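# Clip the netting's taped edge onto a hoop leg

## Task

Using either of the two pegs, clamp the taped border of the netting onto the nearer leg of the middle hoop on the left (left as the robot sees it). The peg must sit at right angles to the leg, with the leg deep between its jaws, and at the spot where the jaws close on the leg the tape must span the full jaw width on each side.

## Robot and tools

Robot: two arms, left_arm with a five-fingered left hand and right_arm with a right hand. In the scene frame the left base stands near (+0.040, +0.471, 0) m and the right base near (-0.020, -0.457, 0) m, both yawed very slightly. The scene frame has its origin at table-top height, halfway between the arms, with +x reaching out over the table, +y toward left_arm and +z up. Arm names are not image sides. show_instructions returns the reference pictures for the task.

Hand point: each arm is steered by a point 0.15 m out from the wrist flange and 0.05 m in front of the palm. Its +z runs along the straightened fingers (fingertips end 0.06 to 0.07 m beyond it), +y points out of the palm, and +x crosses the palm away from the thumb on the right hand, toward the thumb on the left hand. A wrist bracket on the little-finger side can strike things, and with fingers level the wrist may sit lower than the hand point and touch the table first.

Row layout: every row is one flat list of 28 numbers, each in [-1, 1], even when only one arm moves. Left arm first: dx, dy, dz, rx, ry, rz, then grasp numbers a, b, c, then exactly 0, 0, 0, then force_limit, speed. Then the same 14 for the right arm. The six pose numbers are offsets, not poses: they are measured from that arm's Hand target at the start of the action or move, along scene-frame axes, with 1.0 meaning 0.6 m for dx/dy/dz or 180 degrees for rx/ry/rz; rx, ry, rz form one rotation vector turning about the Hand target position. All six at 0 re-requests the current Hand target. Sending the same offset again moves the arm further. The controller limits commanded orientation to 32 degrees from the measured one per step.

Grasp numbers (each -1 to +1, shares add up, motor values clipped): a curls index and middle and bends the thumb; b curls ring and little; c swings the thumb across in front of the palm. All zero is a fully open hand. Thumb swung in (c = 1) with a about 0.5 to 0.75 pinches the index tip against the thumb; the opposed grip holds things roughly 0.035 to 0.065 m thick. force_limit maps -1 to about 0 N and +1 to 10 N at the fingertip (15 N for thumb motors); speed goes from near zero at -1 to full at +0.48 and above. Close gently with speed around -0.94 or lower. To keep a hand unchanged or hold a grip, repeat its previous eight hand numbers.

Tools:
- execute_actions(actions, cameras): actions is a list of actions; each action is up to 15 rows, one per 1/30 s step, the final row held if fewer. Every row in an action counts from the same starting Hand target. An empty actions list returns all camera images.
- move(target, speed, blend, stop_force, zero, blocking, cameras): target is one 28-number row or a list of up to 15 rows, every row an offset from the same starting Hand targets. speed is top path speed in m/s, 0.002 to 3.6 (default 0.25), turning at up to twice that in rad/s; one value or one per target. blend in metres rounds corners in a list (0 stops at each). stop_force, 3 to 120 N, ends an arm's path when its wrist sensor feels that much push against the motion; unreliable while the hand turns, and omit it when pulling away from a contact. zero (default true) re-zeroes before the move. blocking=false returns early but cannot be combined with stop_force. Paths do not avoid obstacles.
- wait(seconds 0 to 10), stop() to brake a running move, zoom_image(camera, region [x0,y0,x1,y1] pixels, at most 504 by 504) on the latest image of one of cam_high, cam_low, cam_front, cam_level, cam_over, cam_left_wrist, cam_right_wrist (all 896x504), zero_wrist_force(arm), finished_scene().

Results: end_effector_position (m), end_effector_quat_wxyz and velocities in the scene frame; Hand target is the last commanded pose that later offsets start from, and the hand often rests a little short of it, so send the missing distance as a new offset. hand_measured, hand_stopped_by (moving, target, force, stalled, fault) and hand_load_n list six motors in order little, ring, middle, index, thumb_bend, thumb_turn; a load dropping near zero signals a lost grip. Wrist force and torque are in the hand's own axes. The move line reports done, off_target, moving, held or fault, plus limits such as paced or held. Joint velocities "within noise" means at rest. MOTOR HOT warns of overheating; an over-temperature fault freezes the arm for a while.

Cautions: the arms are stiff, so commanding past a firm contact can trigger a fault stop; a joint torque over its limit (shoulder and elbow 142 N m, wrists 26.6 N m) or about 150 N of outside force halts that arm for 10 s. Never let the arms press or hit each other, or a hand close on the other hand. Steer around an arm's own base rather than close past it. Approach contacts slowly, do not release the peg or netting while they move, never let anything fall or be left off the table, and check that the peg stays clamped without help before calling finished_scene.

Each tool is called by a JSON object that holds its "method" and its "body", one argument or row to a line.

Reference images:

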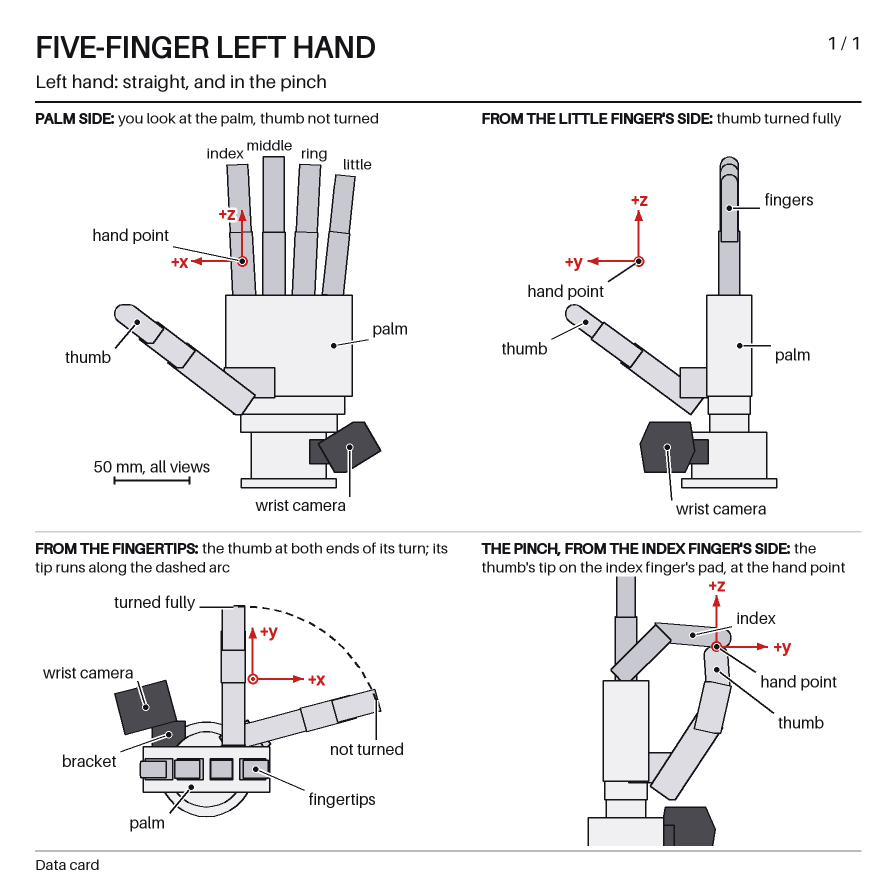

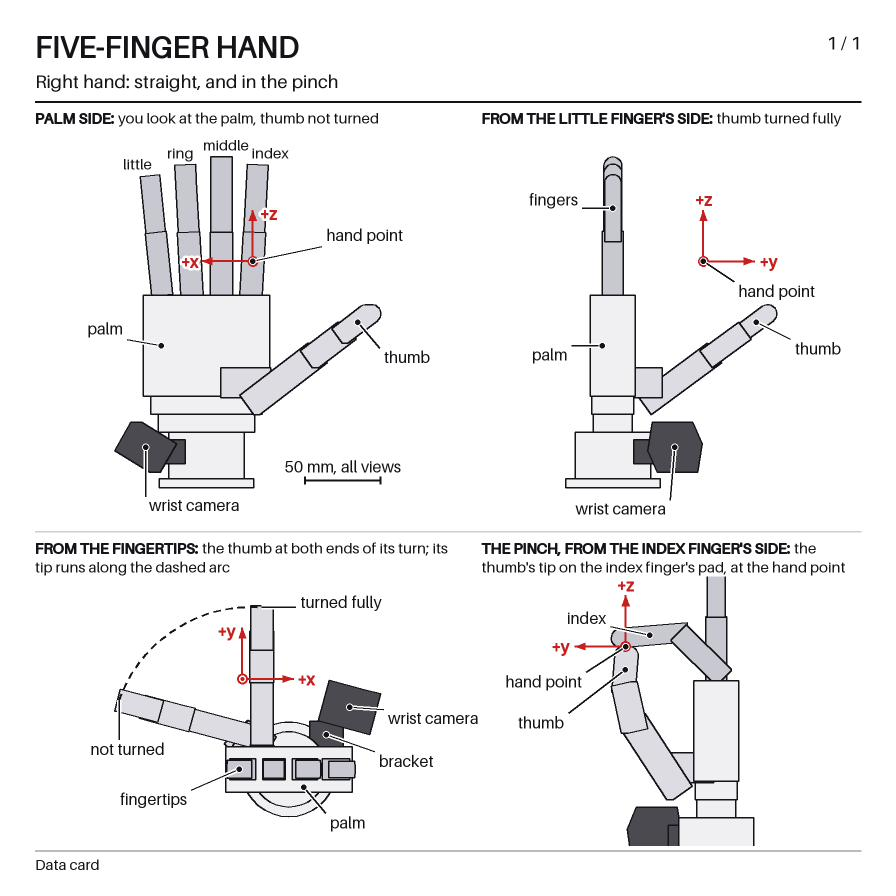

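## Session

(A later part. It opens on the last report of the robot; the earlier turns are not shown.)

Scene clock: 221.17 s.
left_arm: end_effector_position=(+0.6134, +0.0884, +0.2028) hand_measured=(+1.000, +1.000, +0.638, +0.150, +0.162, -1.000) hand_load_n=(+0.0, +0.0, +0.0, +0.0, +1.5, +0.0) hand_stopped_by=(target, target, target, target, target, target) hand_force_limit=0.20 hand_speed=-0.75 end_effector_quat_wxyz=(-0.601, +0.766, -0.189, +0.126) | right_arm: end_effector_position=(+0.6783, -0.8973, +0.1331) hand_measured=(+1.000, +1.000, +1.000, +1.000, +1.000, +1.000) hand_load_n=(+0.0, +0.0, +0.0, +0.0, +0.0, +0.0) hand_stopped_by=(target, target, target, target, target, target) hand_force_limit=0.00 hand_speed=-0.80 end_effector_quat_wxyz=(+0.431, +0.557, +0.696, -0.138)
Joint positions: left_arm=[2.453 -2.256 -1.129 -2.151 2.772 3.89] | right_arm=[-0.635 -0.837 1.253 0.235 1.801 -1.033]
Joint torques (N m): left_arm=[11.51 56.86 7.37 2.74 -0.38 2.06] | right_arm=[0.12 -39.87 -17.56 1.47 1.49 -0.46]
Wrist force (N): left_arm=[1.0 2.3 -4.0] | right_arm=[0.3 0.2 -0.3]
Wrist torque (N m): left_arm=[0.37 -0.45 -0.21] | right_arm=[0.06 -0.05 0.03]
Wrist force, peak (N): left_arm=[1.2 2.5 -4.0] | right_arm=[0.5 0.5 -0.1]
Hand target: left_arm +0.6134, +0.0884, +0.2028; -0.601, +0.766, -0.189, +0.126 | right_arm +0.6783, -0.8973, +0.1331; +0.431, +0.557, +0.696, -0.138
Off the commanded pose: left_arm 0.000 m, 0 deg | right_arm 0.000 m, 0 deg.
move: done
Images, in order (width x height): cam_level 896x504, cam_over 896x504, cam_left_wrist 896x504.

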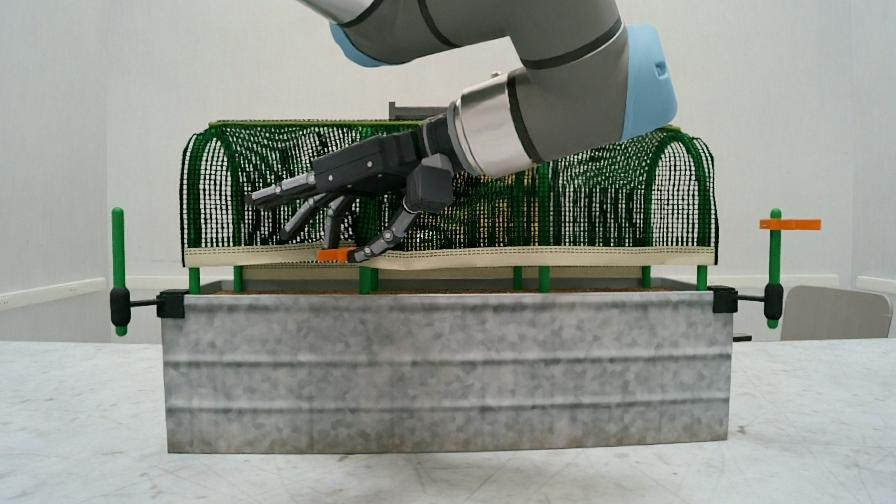

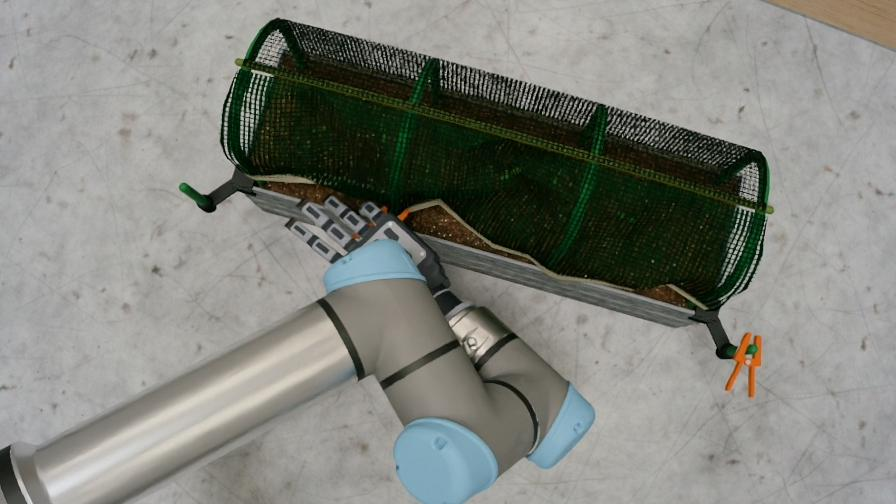

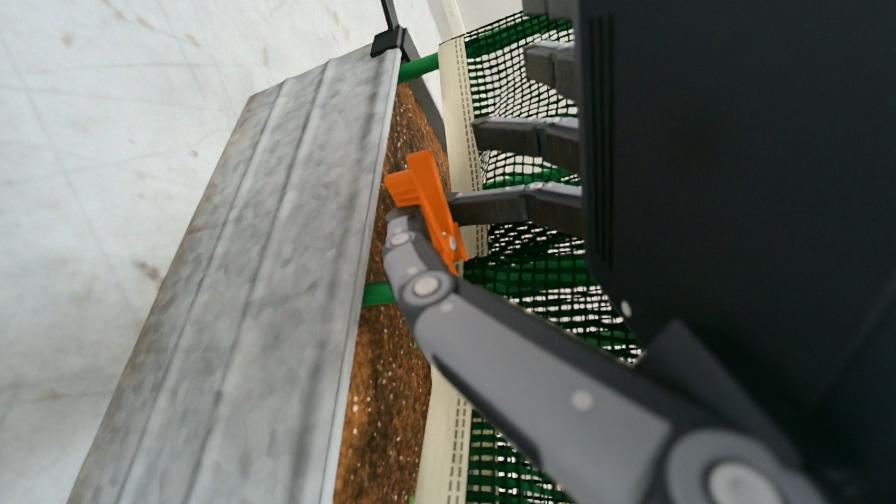

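{"method": "execute_actions", "body": {
  "actions": [
    [[0,0,0,0,0,0, 0.75,0.25,1,0,0,0, 1,-0.35, 0,0,0,0,0,0, 0,0,0,0,0,0, 0,-0.8]]
  ],
  "cameras": ["cam_level","cam_left_wrist","cam_over"]
}}

{"method": "zoom_image", "body": {
  "camera": "cam_level",
  "region": [285, 215, 425, 295]
}}

{"method": "zoom_image", "body": {
  "camera": "cam_left_wrist",
  "region": [340, 120, 540, 320]
}}

{"method": "zoom_image", "body": {
  "camera": "cam_over",
  "region": [325, 180, 445, 300]
}}

Scene clock: 222.13 s.
left_arm: end_effector_position=(+0.6134, +0.0884, +0.2028) hand_measured=(+0.576, +0.412, +0.048, +0.098, +0.164, -1.000) hand_load_n=(+0.0, +0.0, +10.5, +4.5, +8.0, +3.0) hand_stopped_by=(target, target, force, force, target, target) hand_force_limit=1.00 hand_speed=-0.35 end_effector_quat_wxyz=(-0.601, +0.766, -0.189, +0.126) | right_arm: end_effector_position=(+0.6783, -0.8973, +0.1331) hand_measured=(+1.000, +1.000, +1.000, +1.000, +1.000, +1.000) hand_load_n=(+0.0, +0.0, +0.0, +0.0, +0.0, +0.0) hand_stopped_by=(target, target, target, target, target, target) hand_force_limit=0.00 hand_speed=-0.80 end_effector_quat_wxyz=(+0.431, +0.557, +0.696, -0.138)
Joint positions: left_arm=[2.453 -2.256 -1.13 -2.149 2.772 3.891] | right_arm=[-0.635 -0.837 1.253 0.235 1.801 -1.033]
Joint torques (N m): left_arm=[-0.29 56.74 9.47 3.4 1.25 1.52] | right_arm=[0.64 -39.52 -17.24 1.46 1.4 -0.52]
Wrist force (N): left_arm=[-1.2 1.0 -1.2] | right_arm=[0.0 0.3 -0.2]
Wrist torque (N m): left_arm=[0.34 -0.55 -0.21] | right_arm=[0.07 0.01 0.01]
Wrist force, peak (N): left_arm=[1.2 2.6 -4.1] | right_arm=[0.4 0.1 -0.4]
Hand target: left_arm +0.6134, +0.0884, +0.2028; -0.601, +0.766, -0.189, +0.126 | right_arm +0.6783, -0.8973, +0.1331; +0.431, +0.557, +0.696, -0.138
Off the commanded pose: left_arm 0.000 m, 0 deg | right_arm 0.000 m, 0 deg.
Images, in order (width x height): cam_level 896x504, cam_over 896x504, cam_left_wrist 896x504.

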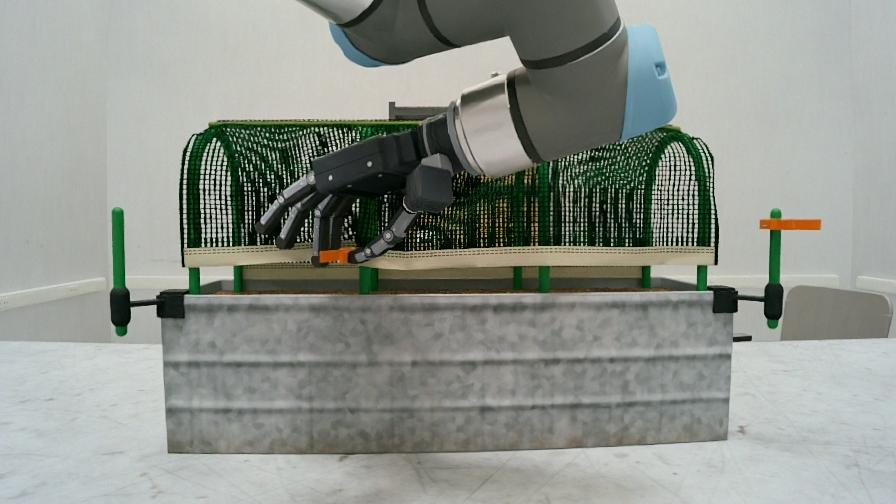

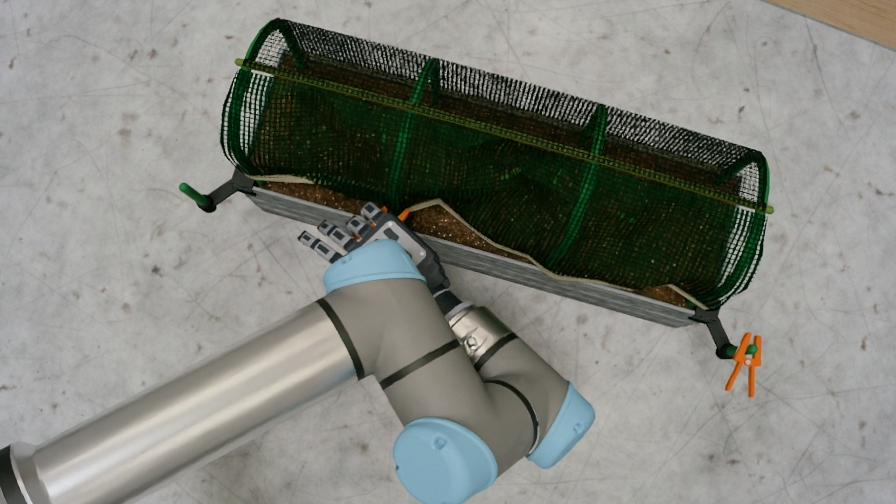

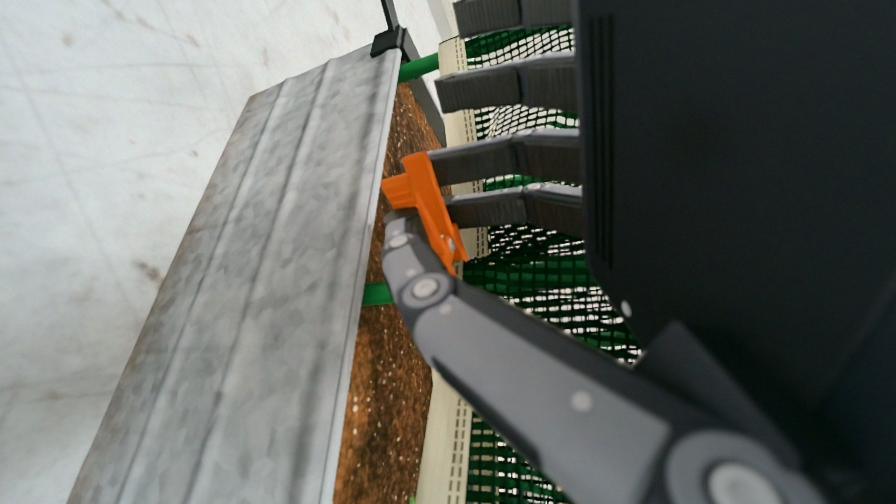

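Scaled by 3.600 from the camera's 896x504 image, which has a finer 1280x720 frame.

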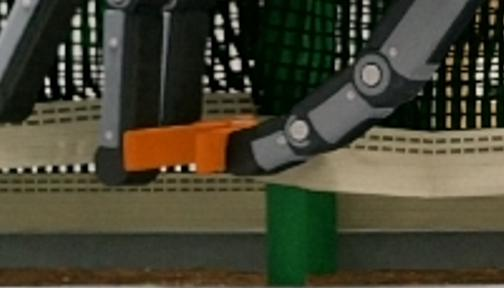

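Scaled by 2.520 from the camera's 896x504 image, which has a finer 1280x720 frame.

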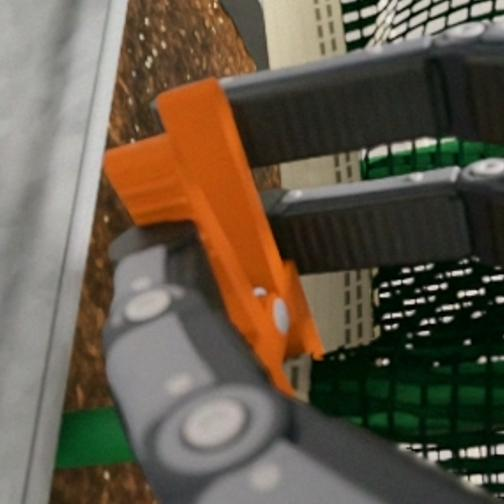

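Scaled by 4.200 from the camera's 896x504 image, which has a finer 1280x720 frame.

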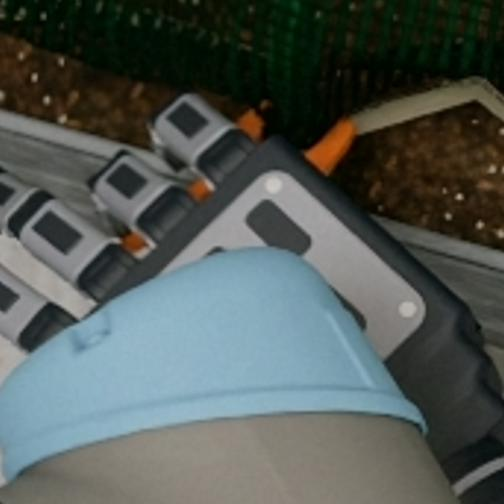

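{"method": "execute_actions", "body": {
  "actions": [
    [[0,0,0,0,0,0, 0.8,0.375,1,0,0,0, 1,-0.2, 0,0,0,0,0,0, 0,0,0,0,0,0, 0,-0.8]]
  ]
}}

{"method": "execute_actions", "body": {
  "actions": [
    [[0,0,0,0,0,0, 0.85,0.5,1,0,0,0, 1,-0.2, 0,0,0,0,0,0, 0,0,0,0,0,0, 0,-0.8]]
  ],
  "cameras": ["cam_level","cam_left_wrist","cam_over"]
}}

{"method": "zoom_image", "body": {
  "camera": "cam_level",
  "region": [285, 215, 425, 295]
}}

{"method": "zoom_image", "body": {
  "camera": "cam_left_wrist",
  "region": [340, 120, 540, 320]
}}

{"method": "zoom_image", "body": {
  "camera": "cam_over",
  "region": [325, 180, 445, 300]
}}

Scene clock: 224.00 s.
left_arm: end_effector_position=(+0.6134, +0.0884, +0.2028) hand_measured=(+0.330, +0.168, +0.048, +0.074, +0.164, -1.000) hand_load_n=(+0.0, +0.0, +8.0, +17.5, +9.5, +3.0) hand_stopped_by=(target, target, force, force, target, target) hand_force_limit=1.00 hand_speed=-0.20 end_effector_quat_wxyz=(-0.601, +0.766, -0.189, +0.126) | right_arm: end_effector_position=(+0.6783, -0.8973, +0.1331) hand_measured=(+1.000, +1.000, +1.000, +1.000, +1.000, +1.000) hand_load_n=(+0.0, +0.0, +0.0, +0.5, +0.0, +0.0) hand_stopped_by=(target, target, target, target, target, target) hand_force_limit=0.00 hand_speed=-0.80 end_effector_quat_wxyz=(+0.431, +0.557, +0.696, -0.138)
Joint positions: left_arm=[2.453 -2.256 -1.13 -2.149 2.772 3.891] | right_arm=[-0.635 -0.837 1.253 0.235 1.801 -1.033]
Joint torques (N m): left_arm=[-10.76 54.78 11.34 3.25 0.56 1.55] | right_arm=[0.42 -40.09 -16.84 1.51 1.41 -0.54]
Wrist force (N): left_arm=[-1.1 -1.4 3.7] | right_arm=[-0.1 0.1 -0.1]
Wrist torque (N m): left_arm=[0.32 -0.67 -0.26] | right_arm=[0.04 0.02 0.00]
Wrist force, peak (N): left_arm=[-1.1 -1.8 4.2] | right_arm=[0.1 0.3 -0.5]
Hand target: left_arm +0.6134, +0.0884, +0.2028; -0.601, +0.766, -0.189, +0.126 | right_arm +0.6783, -0.8973, +0.1331; +0.431, +0.557, +0.696, -0.138
Off the commanded pose: left_arm 0.000 m, 0 deg | right_arm 0.000 m, 0 deg.

Scene clock: 224.70 s.
left_arm: end_effector_position=(+0.6134, +0.0884, +0.2028) hand_measured=(+0.086, -0.078, +0.006, +0.074, +0.166, -1.000) hand_load_n=(+0.0, +0.0, +16.0, +11.5, +12.0, +6.0) hand_stopped_by=(target, target, force, force, target, target) hand_force_limit=1.00 hand_speed=-0.20 end_effector_quat_wxyz=(-0.601, +0.766, -0.189, +0.126) | right_arm: end_effector_position=(+0.6783, -0.8973, +0.1331) hand_measured=(+1.000, +1.000, +1.000, +1.000, +1.000, +1.000) hand_load_n=(+0.0, +0.0, -0.5, +0.5, +0.0, +0.0) hand_stopped_by=(target, target, target, target, target, target) hand_force_limit=0.00 hand_speed=-0.80 end_effector_quat_wxyz=(+0.431, +0.557, +0.696, -0.138)
Joint positions: left_arm=[2.453 -2.256 -1.13 -2.149 2.772 3.891] | right_arm=[-0.635 -0.837 1.253 0.235 1.801 -1.033]
Joint torques (N m): left_arm=[-11.44 51.4 10.8 3.43 0.08 1.46] | right_arm=[0.35 -40.42 -17.72 1.51 1.47 -0.61]
Wrist force (N): left_arm=[-1.2 0.0 1.9] | right_arm=[0.1 0.2 -0.3]
Wrist torque (N m): left_arm=[0.34 -0.60 -0.23] | right_arm=[0.06 -0.01 0.02]
Wrist force, peak (N): left_arm=[-1.1 -1.3 4.2] | right_arm=[0.2 0.6 0.2]
Hand target: left_arm +0.6134, +0.0884, +0.2028; -0.601, +0.766, -0.189, +0.126 | right_arm +0.6783, -0.8973, +0.1331; +0.431, +0.557, +0.696, -0.138
Off the commanded pose: left_arm 0.000 m, 0 deg | right_arm 0.000 m, 0 deg.
Images, in order (width x height): cam_level 896x504, cam_over 896x504, cam_left_wrist 896x504.

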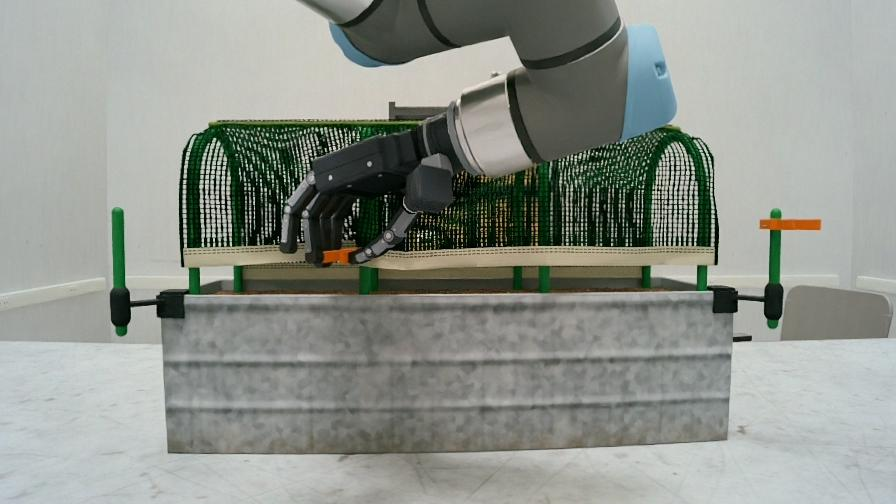

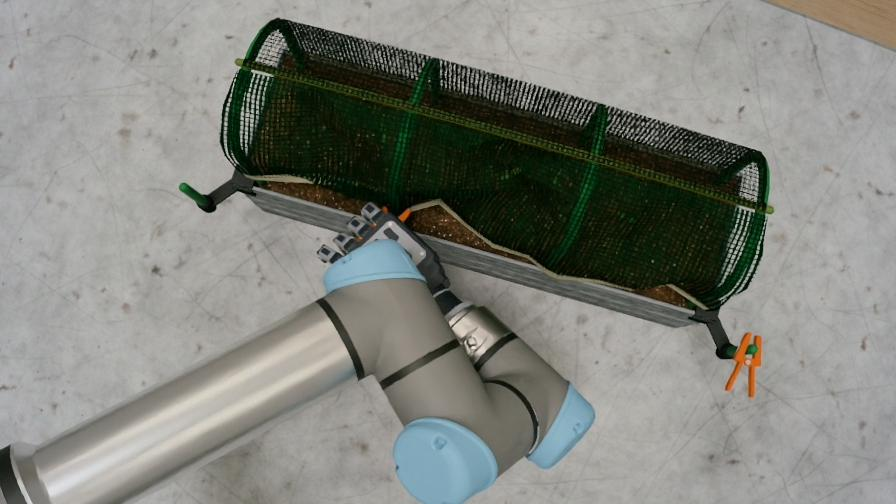

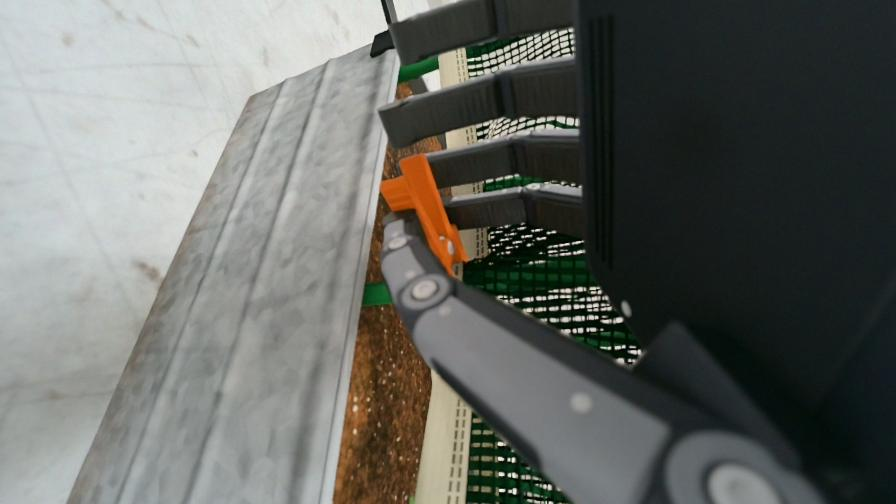

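Scaled by 3.600 from the camera's 896x504 image, which has a finer 1280x720 frame.

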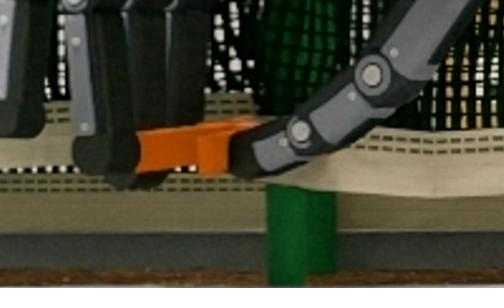

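Scaled by 2.520 from the camera's 896x504 image, which has a finer 1280x720 frame.

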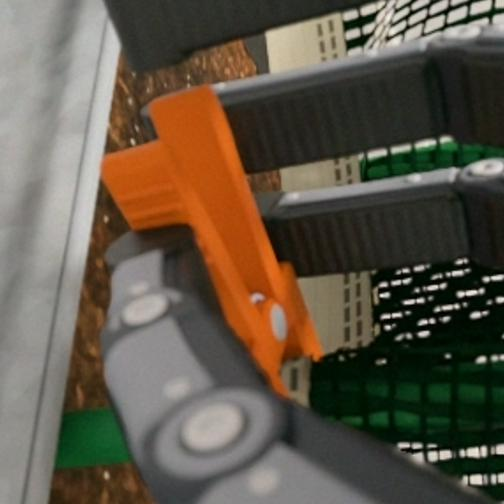

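Scaled by 4.200 from the camera's 896x504 image, which has a finer 1280x720 frame.

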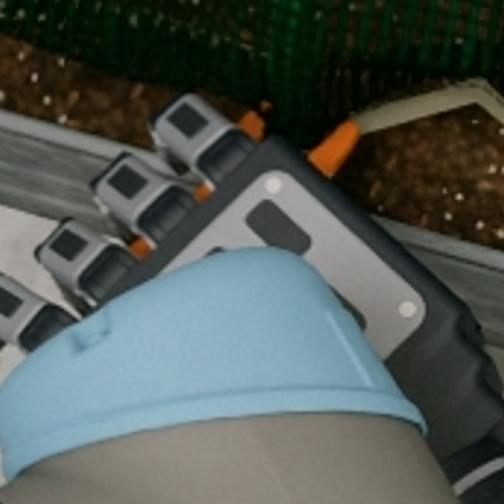

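{"method": "move", "body": {
  "target": [
    [0,0,-0.0028,0.0073,0.015,0, 0.85,0.5,1,0,0,0, 1,-0.2, 0,0,0,0,0,0, 0,0,0,0,0,0, 0,-0.8]
  ],
  "speed": 0.02,
  "cameras": ["cam_level","cam_left_wrist","cam_over","cam_front"]
}}

{"method": "zoom_image", "body": {
  "camera": "cam_level",
  "region": [285, 215, 425, 295]
}}

{"method": "zoom_image", "body": {
  "camera": "cam_left_wrist",
  "region": [340, 120, 540, 320]
}}

{"method": "zoom_image", "body": {
  "camera": "cam_over",
  "region": [345, 190, 415, 260]
}}

Scene clock: 227.83 s.
left_arm: end_effector_position=(+0.6134, +0.0884, +0.2012) hand_measured=(+0.086, -0.078, +0.006, +0.074, +0.166, -1.000) hand_load_n=(+0.0, +0.0, +15.5, +12.0, +12.0, +6.0) hand_stopped_by=(target, target, force, force, target, target) hand_force_limit=1.00 hand_speed=-0.20 end_effector_quat_wxyz=(-0.605, +0.762, -0.205, +0.105) | right_arm: end_effector_position=(+0.6783, -0.8973, +0.1331) hand_measured=(+1.000, +1.000, +1.000, +1.000, +1.000, +1.000) hand_load_n=(+0.0, +0.0, +0.0, -0.5, +0.0, +0.0) hand_stopped_by=(target, target, target, target, target, target) hand_force_limit=0.00 hand_speed=-0.80 end_effector_quat_wxyz=(+0.431, +0.557, +0.696, -0.138)
Joint positions: left_arm=[2.455 -2.274 -1.097 -2.184 2.764 3.924] | right_arm=[-0.635 -0.837 1.253 0.235 1.801 -1.033]
Joint torques (N m): left_arm=[8.13 39.25 33.8 0.01 -0.33 1.83] | right_arm=[0.78 -39.76 -17.22 1.53 1.37 -0.5]
Wrist force (N): left_arm=[-0.6 -1.0 1.7] | right_arm=[0.1 0.1 0.0]
Wrist torque (N m): left_arm=[0.34 -0.65 -0.21] | right_arm=[0.02 -0.02 0.00]
Wrist force, peak (N): left_arm=[-1.1 -0.8 2.4] | right_arm=[0.5 0.1 0.2]
Hand target: left_arm +0.6134, +0.0884, +0.2011; -0.605, +0.762, -0.205, +0.105 | right_arm +0.6783, -0.8973, +0.1331; +0.431, +0.557, +0.696, -0.138
Off the commanded pose: left_arm 0.000 m, 0 deg | right_arm 0.000 m, 0 deg.
move: done
Images, in order (width x height): cam_front 896x504, cam_level 896x504, cam_over 896x504, cam_left_wrist 896x504.

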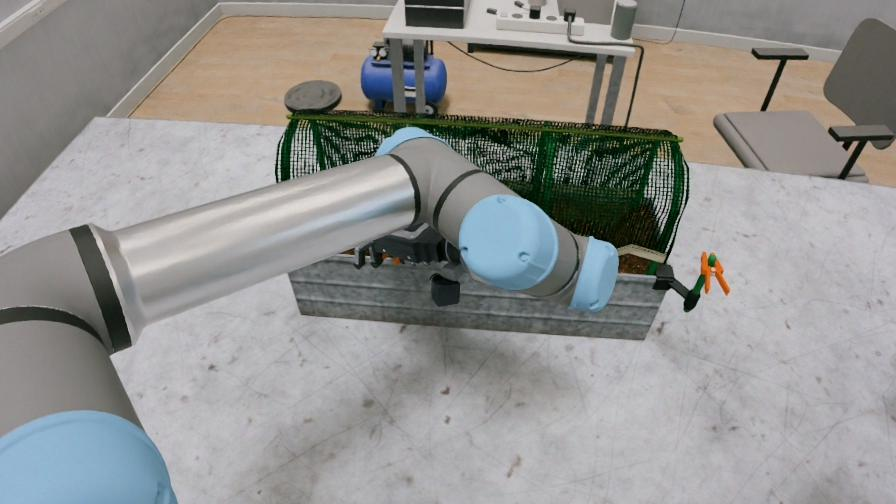

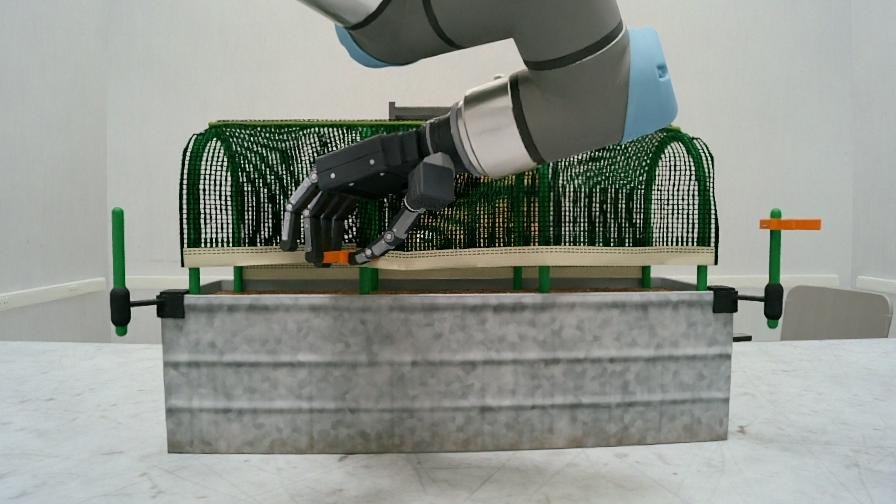

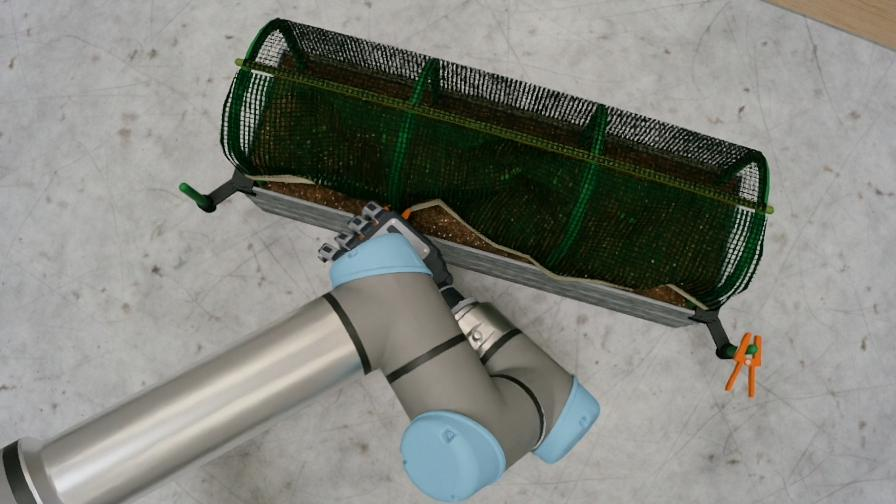

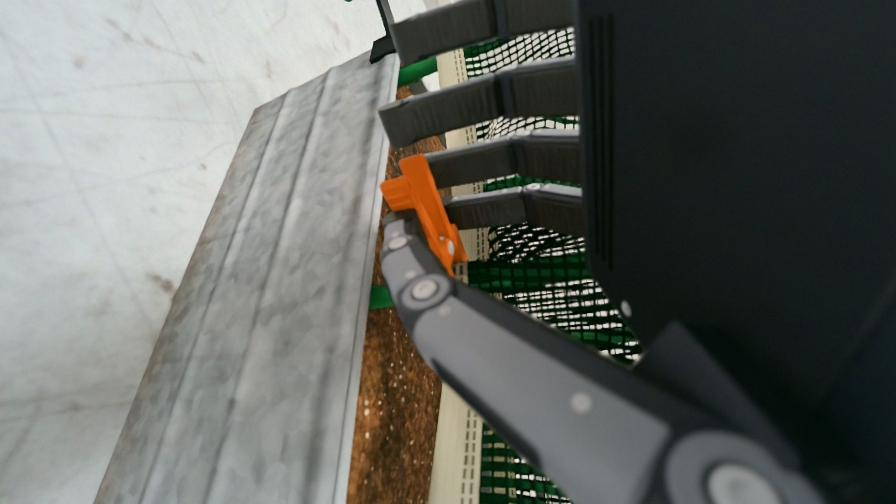

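Scaled by 3.600 from the camera's 896x504 image, which has a finer 1280x720 frame.

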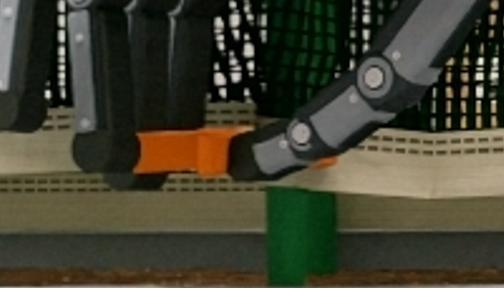

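Scaled by 2.520 from the camera's 896x504 image, which has a finer 1280x720 frame.

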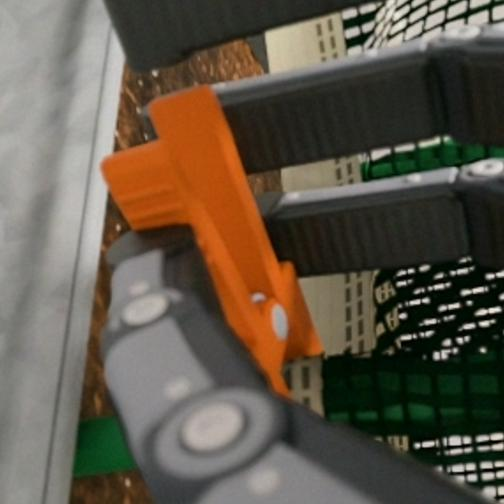

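Scaled by 7.200 from the camera's 896x504 image, which has a finer 1280x720 frame.

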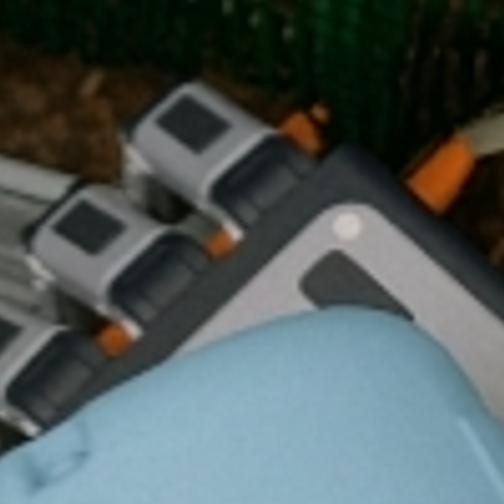

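{"method": "zoom_image", "body": {
  "camera": "cam_level",
  "region": [330, 235, 400, 275]
}}

{"method": "zoom_image", "body": {
  "camera": "cam_front",
  "region": [340, 220, 480, 300]
}}

Scaled by 7.200 from the camera's 896x504 image, which has a finer 1280x720 frame.

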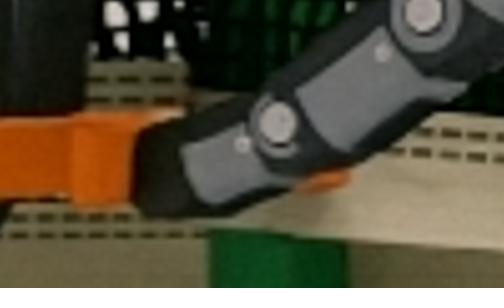

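Scaled by 3.600 from the camera's 896x504 image, which has a finer 1280x720 frame.

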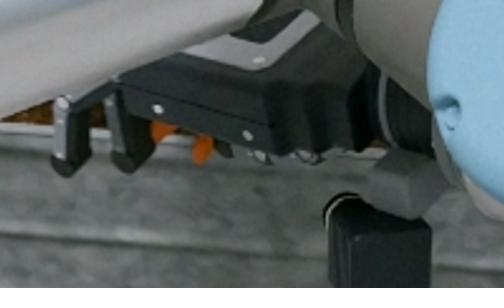

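{"method": "move", "body": {
  "target": [
    [0.0022,0.0045,0,0,0,0, 0.85,0.5,1,0,0,0, 1,-0.2, 0,0,0,0,0,0, 0,0,0,0,0,0, 0,-0.8]
  ],
  "speed": 0.015
}}

{"method": "execute_actions", "body": {
  "actions": [
    [[0,0,0,0,0,0, 0.35,-0.75,1,0,0,0, 1,-0.9, 0,0,0,0,0,0, 0,0,0,0,0,0, 0,-0.8]]
  ],
  "cameras": ["cam_level","cam_left_wrist","cam_over"]
}}

Scene clock: 229.60 s.
left_arm: end_effector_position=(+0.6147, +0.0910, +0.2011) hand_measured=(+0.086, -0.078, +0.006, +0.072, +0.166, -1.000) hand_load_n=(+0.0, +0.0, +16.5, +3.5, +11.5, +1.0) hand_stopped_by=(target, target, force, force, target, target) hand_force_limit=1.00 hand_speed=-0.20 end_effector_quat_wxyz=(-0.605, +0.762, -0.205, +0.105) | right_arm: end_effector_position=(+0.6783, -0.8973, +0.1331) hand_measured=(+1.000, +1.000, +1.000, +1.000, +1.000, +1.000) hand_load_n=(+0.0, +0.0, +0.0, +0.0, +0.0, +0.0) hand_stopped_by=(target, target, target, target, target, target) hand_force_limit=0.00 hand_speed=-0.80 end_effector_quat_wxyz=(+0.431, +0.557, +0.696, -0.138)
Joint positions: left_arm=[2.459 -2.27 -1.105 -2.174 2.767 3.931] | right_arm=[-0.635 -0.837 1.253 0.235 1.801 -1.033]
Joint torques (N m): left_arm=[10.77 56.76 8.63 2.77 3.06 1.83] | right_arm=[-0.1 -40.29 -16.96 1.51 1.46 -0.49]
Wrist force (N): left_arm=[0.8 1.8 -5.1] | right_arm=[0.4 0.1 -0.1]
Wrist torque (N m): left_arm=[0.36 -0.47 -0.15] | right_arm=[0.03 -0.07 0.03]
Wrist force, peak (N): left_arm=[0.8 1.8 -5.1] | right_arm=[0.3 0.4 0.2]
Hand target: left_arm +0.6147, +0.0911, +0.2011; -0.605, +0.762, -0.205, +0.105 | right_arm +0.6783, -0.8973, +0.1331; +0.431, +0.557, +0.696, -0.138
Off the commanded pose: left_arm 0.000 m, 0 deg | right_arm 0.000 m, 0 deg.
move: done

Scene clock: 233.10 s.
left_arm: end_effector_position=(+0.6147, +0.0911, +0.2011) hand_measured=(+1.000, +0.872, +0.638, +0.150, +0.162, -1.000) hand_load_n=(+0.0, +0.0, +0.0, +0.0, +1.5, +0.0) hand_stopped_by=(target, moving, target, target, target, target) hand_force_limit=1.00 hand_speed=-0.90 end_effector_quat_wxyz=(-0.605, +0.762, -0.205, +0.105) | right_arm: end_effector_position=(+0.6783, -0.8973, +0.1331) hand_measured=(+1.000, +1.000, +1.000, +1.000, +1.000, +1.000) hand_load_n=(+0.0, +0.0, +0.0, +0.0, +0.0, -0.5) hand_stopped_by=(target, target, target, target, target, target) hand_force_limit=0.00 hand_speed=-0.80 end_effector_quat_wxyz=(+0.431, +0.557, +0.696, -0.138)
Joint positions: left_arm=[2.459 -2.27 -1.105 -2.174 2.767 3.931] | right_arm=[-0.635 -0.837 1.253 0.235 1.801 -1.033]
Joint torques (N m): left_arm=[-7.39 57.13 9.11 2.58 2.21 1.49] | right_arm=[-0.3 -39.85 -16.85 1.5 1.35 -0.41]
Wrist force (N): left_arm=[1.1 2.6 -4.2] | right_arm=[0.0 0.3 -0.1]
Wrist torque (N m): left_arm=[0.35 -0.48 -0.16] | right_arm=[0.06 0.00 0.02]
Wrist force, peak (N): left_arm=[1.9 3.5 -7.2] | right_arm=[0.6 0.1 0.3]
Hand target: left_arm +0.6147, +0.0911, +0.2011; -0.605, +0.762, -0.205, +0.105 | right_arm +0.6783, -0.8973, +0.1331; +0.431, +0.557, +0.696, -0.138
Off the commanded pose: left_arm 0.000 m, 0 deg | right_arm 0.000 m, 0 deg.
not at rest: the robot was still moving 3 seconds after this call's last action.
Images, in order (width x height): cam_level 896x504, cam_over 896x504, cam_left_wrist 896x504.

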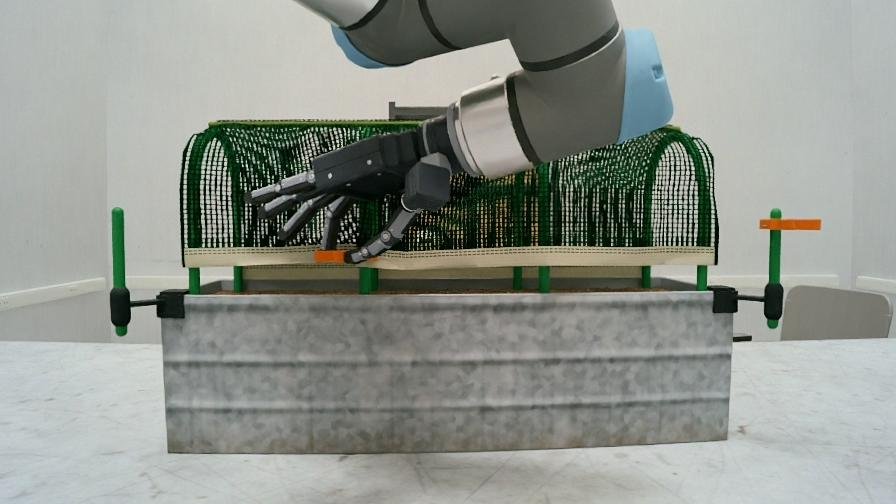

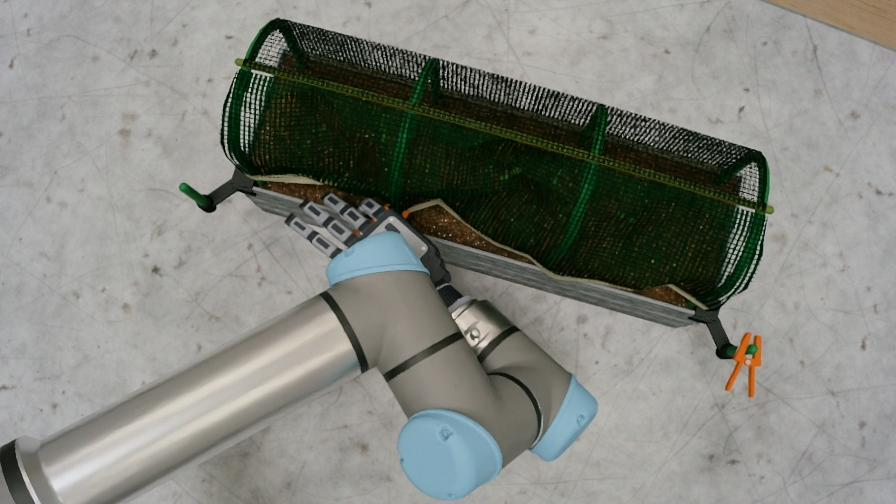

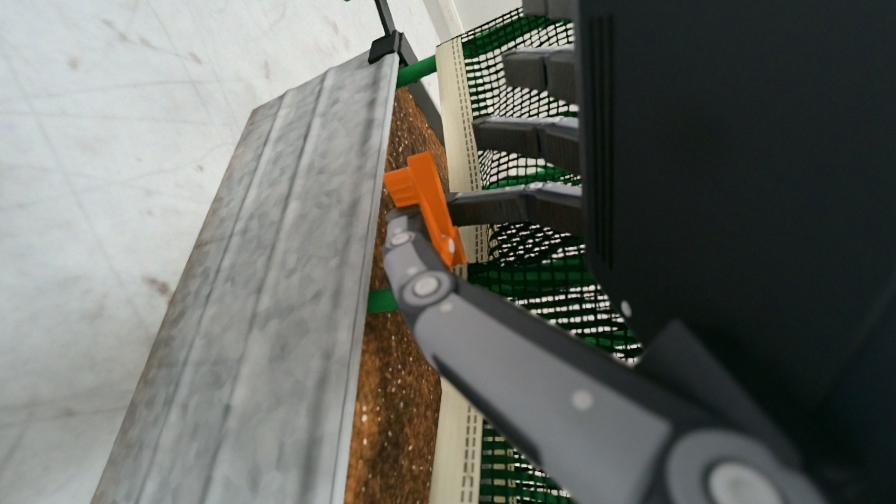

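{"method": "execute_actions", "body": {
  "actions": [
    [[0,0,0,0,0,0, 0.25,-1,1,0,0,0, 1,-0.6, 0,0,0,0,0,0, 0,0,0,0,0,0, 0,-0.8]]
  ]
}}

{"method": "move", "body": {
  "target": [
    [-0.0044,-0.009,0,0,0,0, 0.25,-1,1,0,0,0, 1,-0.6, 0,0,0,0,0,0, 0,0,0,0,0,0, 0,-0.8]
  ],
  "speed": 0.015,
  "cameras": ["cam_level","cam_left_wrist","cam_over"]
}}

{"method": "zoom_image", "body": {
  "camera": "cam_level",
  "region": [285, 215, 425, 295]
}}

{"method": "zoom_image", "body": {
  "camera": "cam_left_wrist",
  "region": [340, 120, 540, 320]
}}

Scene clock: 234.30 s.
left_arm: end_effector_position=(+0.6147, +0.0911, +0.2011) hand_measured=(+1.000, +1.000, +0.900, +0.300, +0.162, -1.000) hand_load_n=(+0.0, +0.0, -0.5, -0.5, +1.5, -0.5) hand_stopped_by=(target, target, target, target, target, target) hand_force_limit=1.00 hand_speed=-0.60 end_effector_quat_wxyz=(-0.605, +0.762, -0.205, +0.105) | right_arm: end_effector_position=(+0.6783, -0.8973, +0.1331) hand_measured=(+1.000, +1.000, +1.000, +1.000, +1.000, +1.000) hand_load_n=(+0.0, +0.0, +0.0, +0.0, +0.0, +0.0) hand_stopped_by=(target, target, target, target, target, target) hand_force_limit=0.00 hand_speed=-0.80 end_effector_quat_wxyz=(+0.431, +0.557, +0.696, -0.138)
Joint positions: left_arm=[2.459 -2.27 -1.105 -2.174 2.767 3.931] | right_arm=[-0.635 -0.837 1.253 0.235 1.801 -1.033]
Joint torques (N m): left_arm=[-6.93 57.17 9.97 2.55 2.18 1.56] | right_arm=[0.54 -39.78 -17.88 1.42 1.49 -0.53]
Wrist force (N): left_arm=[1.4 2.4 -3.5] | right_arm=[0.1 0.2 0.0]
Wrist torque (N m): left_arm=[0.32 -0.53 -0.15] | right_arm=[0.04 -0.02 0.02]
Wrist force, peak (N): left_arm=[1.4 2.9 -4.4] | right_arm=[0.2 0.6 -0.1]
Hand target: left_arm +0.6147, +0.0911, +0.2011; -0.605, +0.762, -0.205, +0.105 | right_arm +0.6783, -0.8973, +0.1331; +0.431, +0.557, +0.696, -0.138
Off the commanded pose: left_arm 0.000 m, 0 deg | right_arm 0.000 m, 0 deg.

Scene clock: 235.20 s.
left_arm: end_effector_position=(+0.6121, +0.0858, +0.2011) hand_measured=(+1.000, +1.000, +0.900, +0.300, +0.162, -1.000) hand_load_n=(+0.0, +0.0, +0.0, +0.0, +0.0, +0.0) hand_stopped_by=(target, target, target, target, target, target) hand_force_limit=1.00 hand_speed=-0.60 end_effector_quat_wxyz=(-0.605, +0.762, -0.205, +0.105) | right_arm: end_effector_position=(+0.6783, -0.8973, +0.1331) hand_measured=(+1.000, +1.000, +1.000, +1.000, +1.000, +1.000) hand_load_n=(+0.0, +0.0, +0.0, +0.0, +0.0, +0.0) hand_stopped_by=(target, target, target, target, target, target) hand_force_limit=0.00 hand_speed=-0.80 end_effector_quat_wxyz=(+0.431, +0.557, +0.696, -0.138)
Joint positions: left_arm=[2.451 -2.278 -1.088 -2.195 2.761 3.917] | right_arm=[-0.635 -0.837 1.253 0.235 1.801 -1.033]
Joint torques (N m): left_arm=[-10.59 40.62 33.57 -0.55 -0.33 -1.75] | right_arm=[-0.3 -40.38 -17.42 1.4 1.41 -0.6]
Wrist force (N): left_arm=[1.9 1.5 -2.3] | right_arm=[0.2 0.1 -0.1]
Wrist torque (N m): left_arm=[0.35 -0.49 0.04] | right_arm=[0.04 -0.03 0.01]
Wrist force, peak (N): left_arm=[1.4 2.5 -3.6] | right_arm=[0.2 0.4 0.3]
Hand target: left_arm +0.6121, +0.0857, +0.2011; -0.605, +0.762, -0.205, +0.105 | right_arm +0.6783, -0.8973, +0.1331; +0.431, +0.557, +0.696, -0.138
Off the commanded pose: left_arm 0.000 m, 0 deg | right_arm 0.000 m, 0 deg.
move: done
Images, in order (width x height): cam_level 896x504, cam_over 896x504, cam_left_wrist 896x504.

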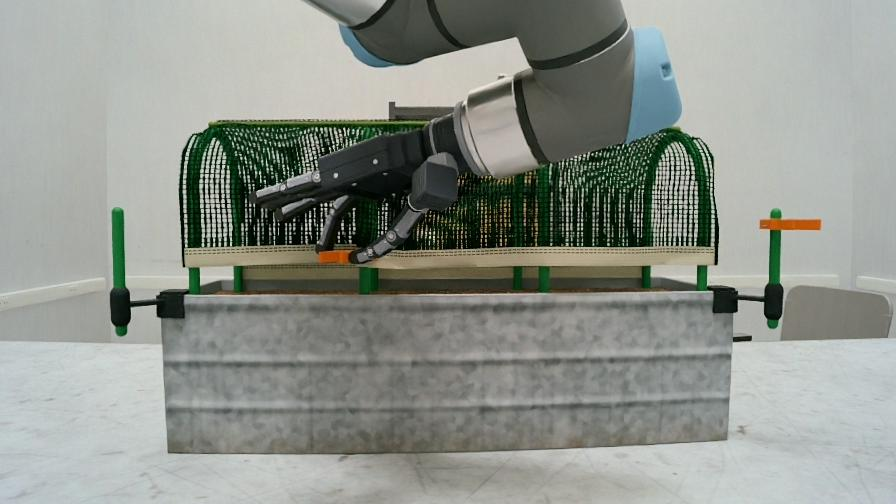

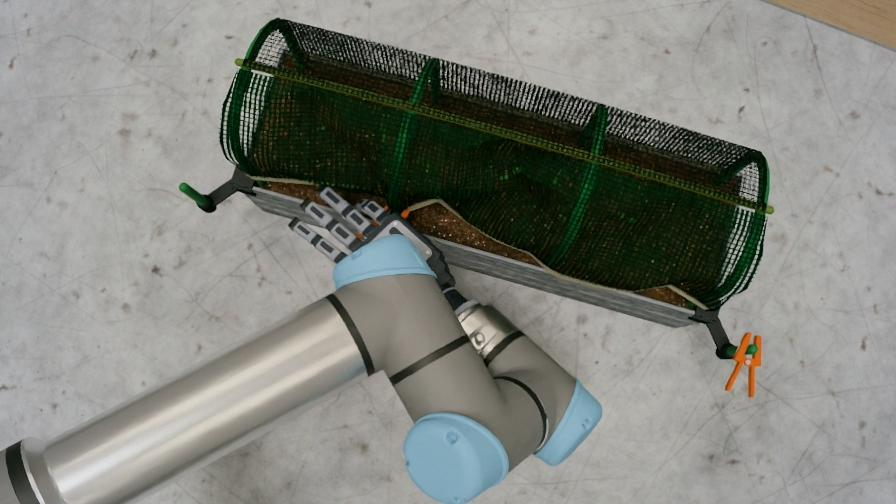

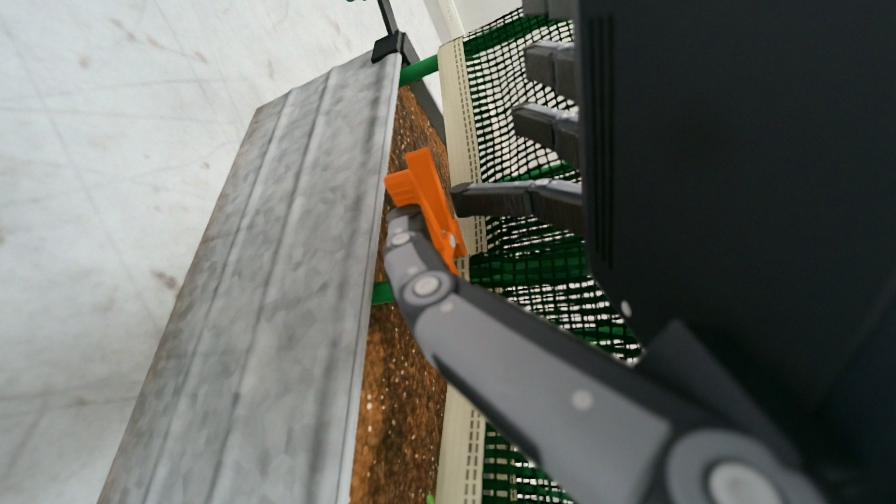

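Scaled by 3.600 from the camera's 896x504 image, which has a finer 1280x720 frame.

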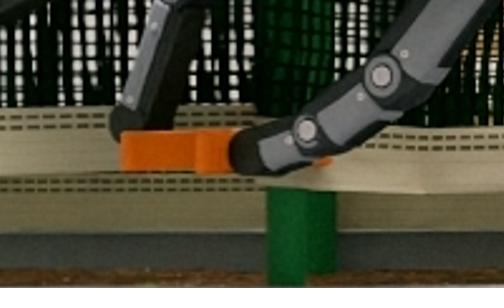

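Scaled by 2.520 from the camera's 896x504 image, which has a finer 1280x720 frame.

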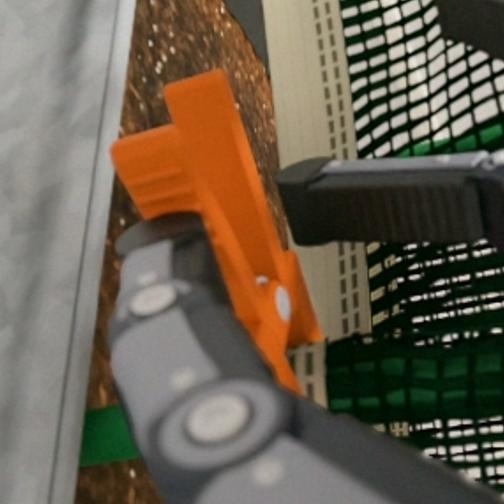

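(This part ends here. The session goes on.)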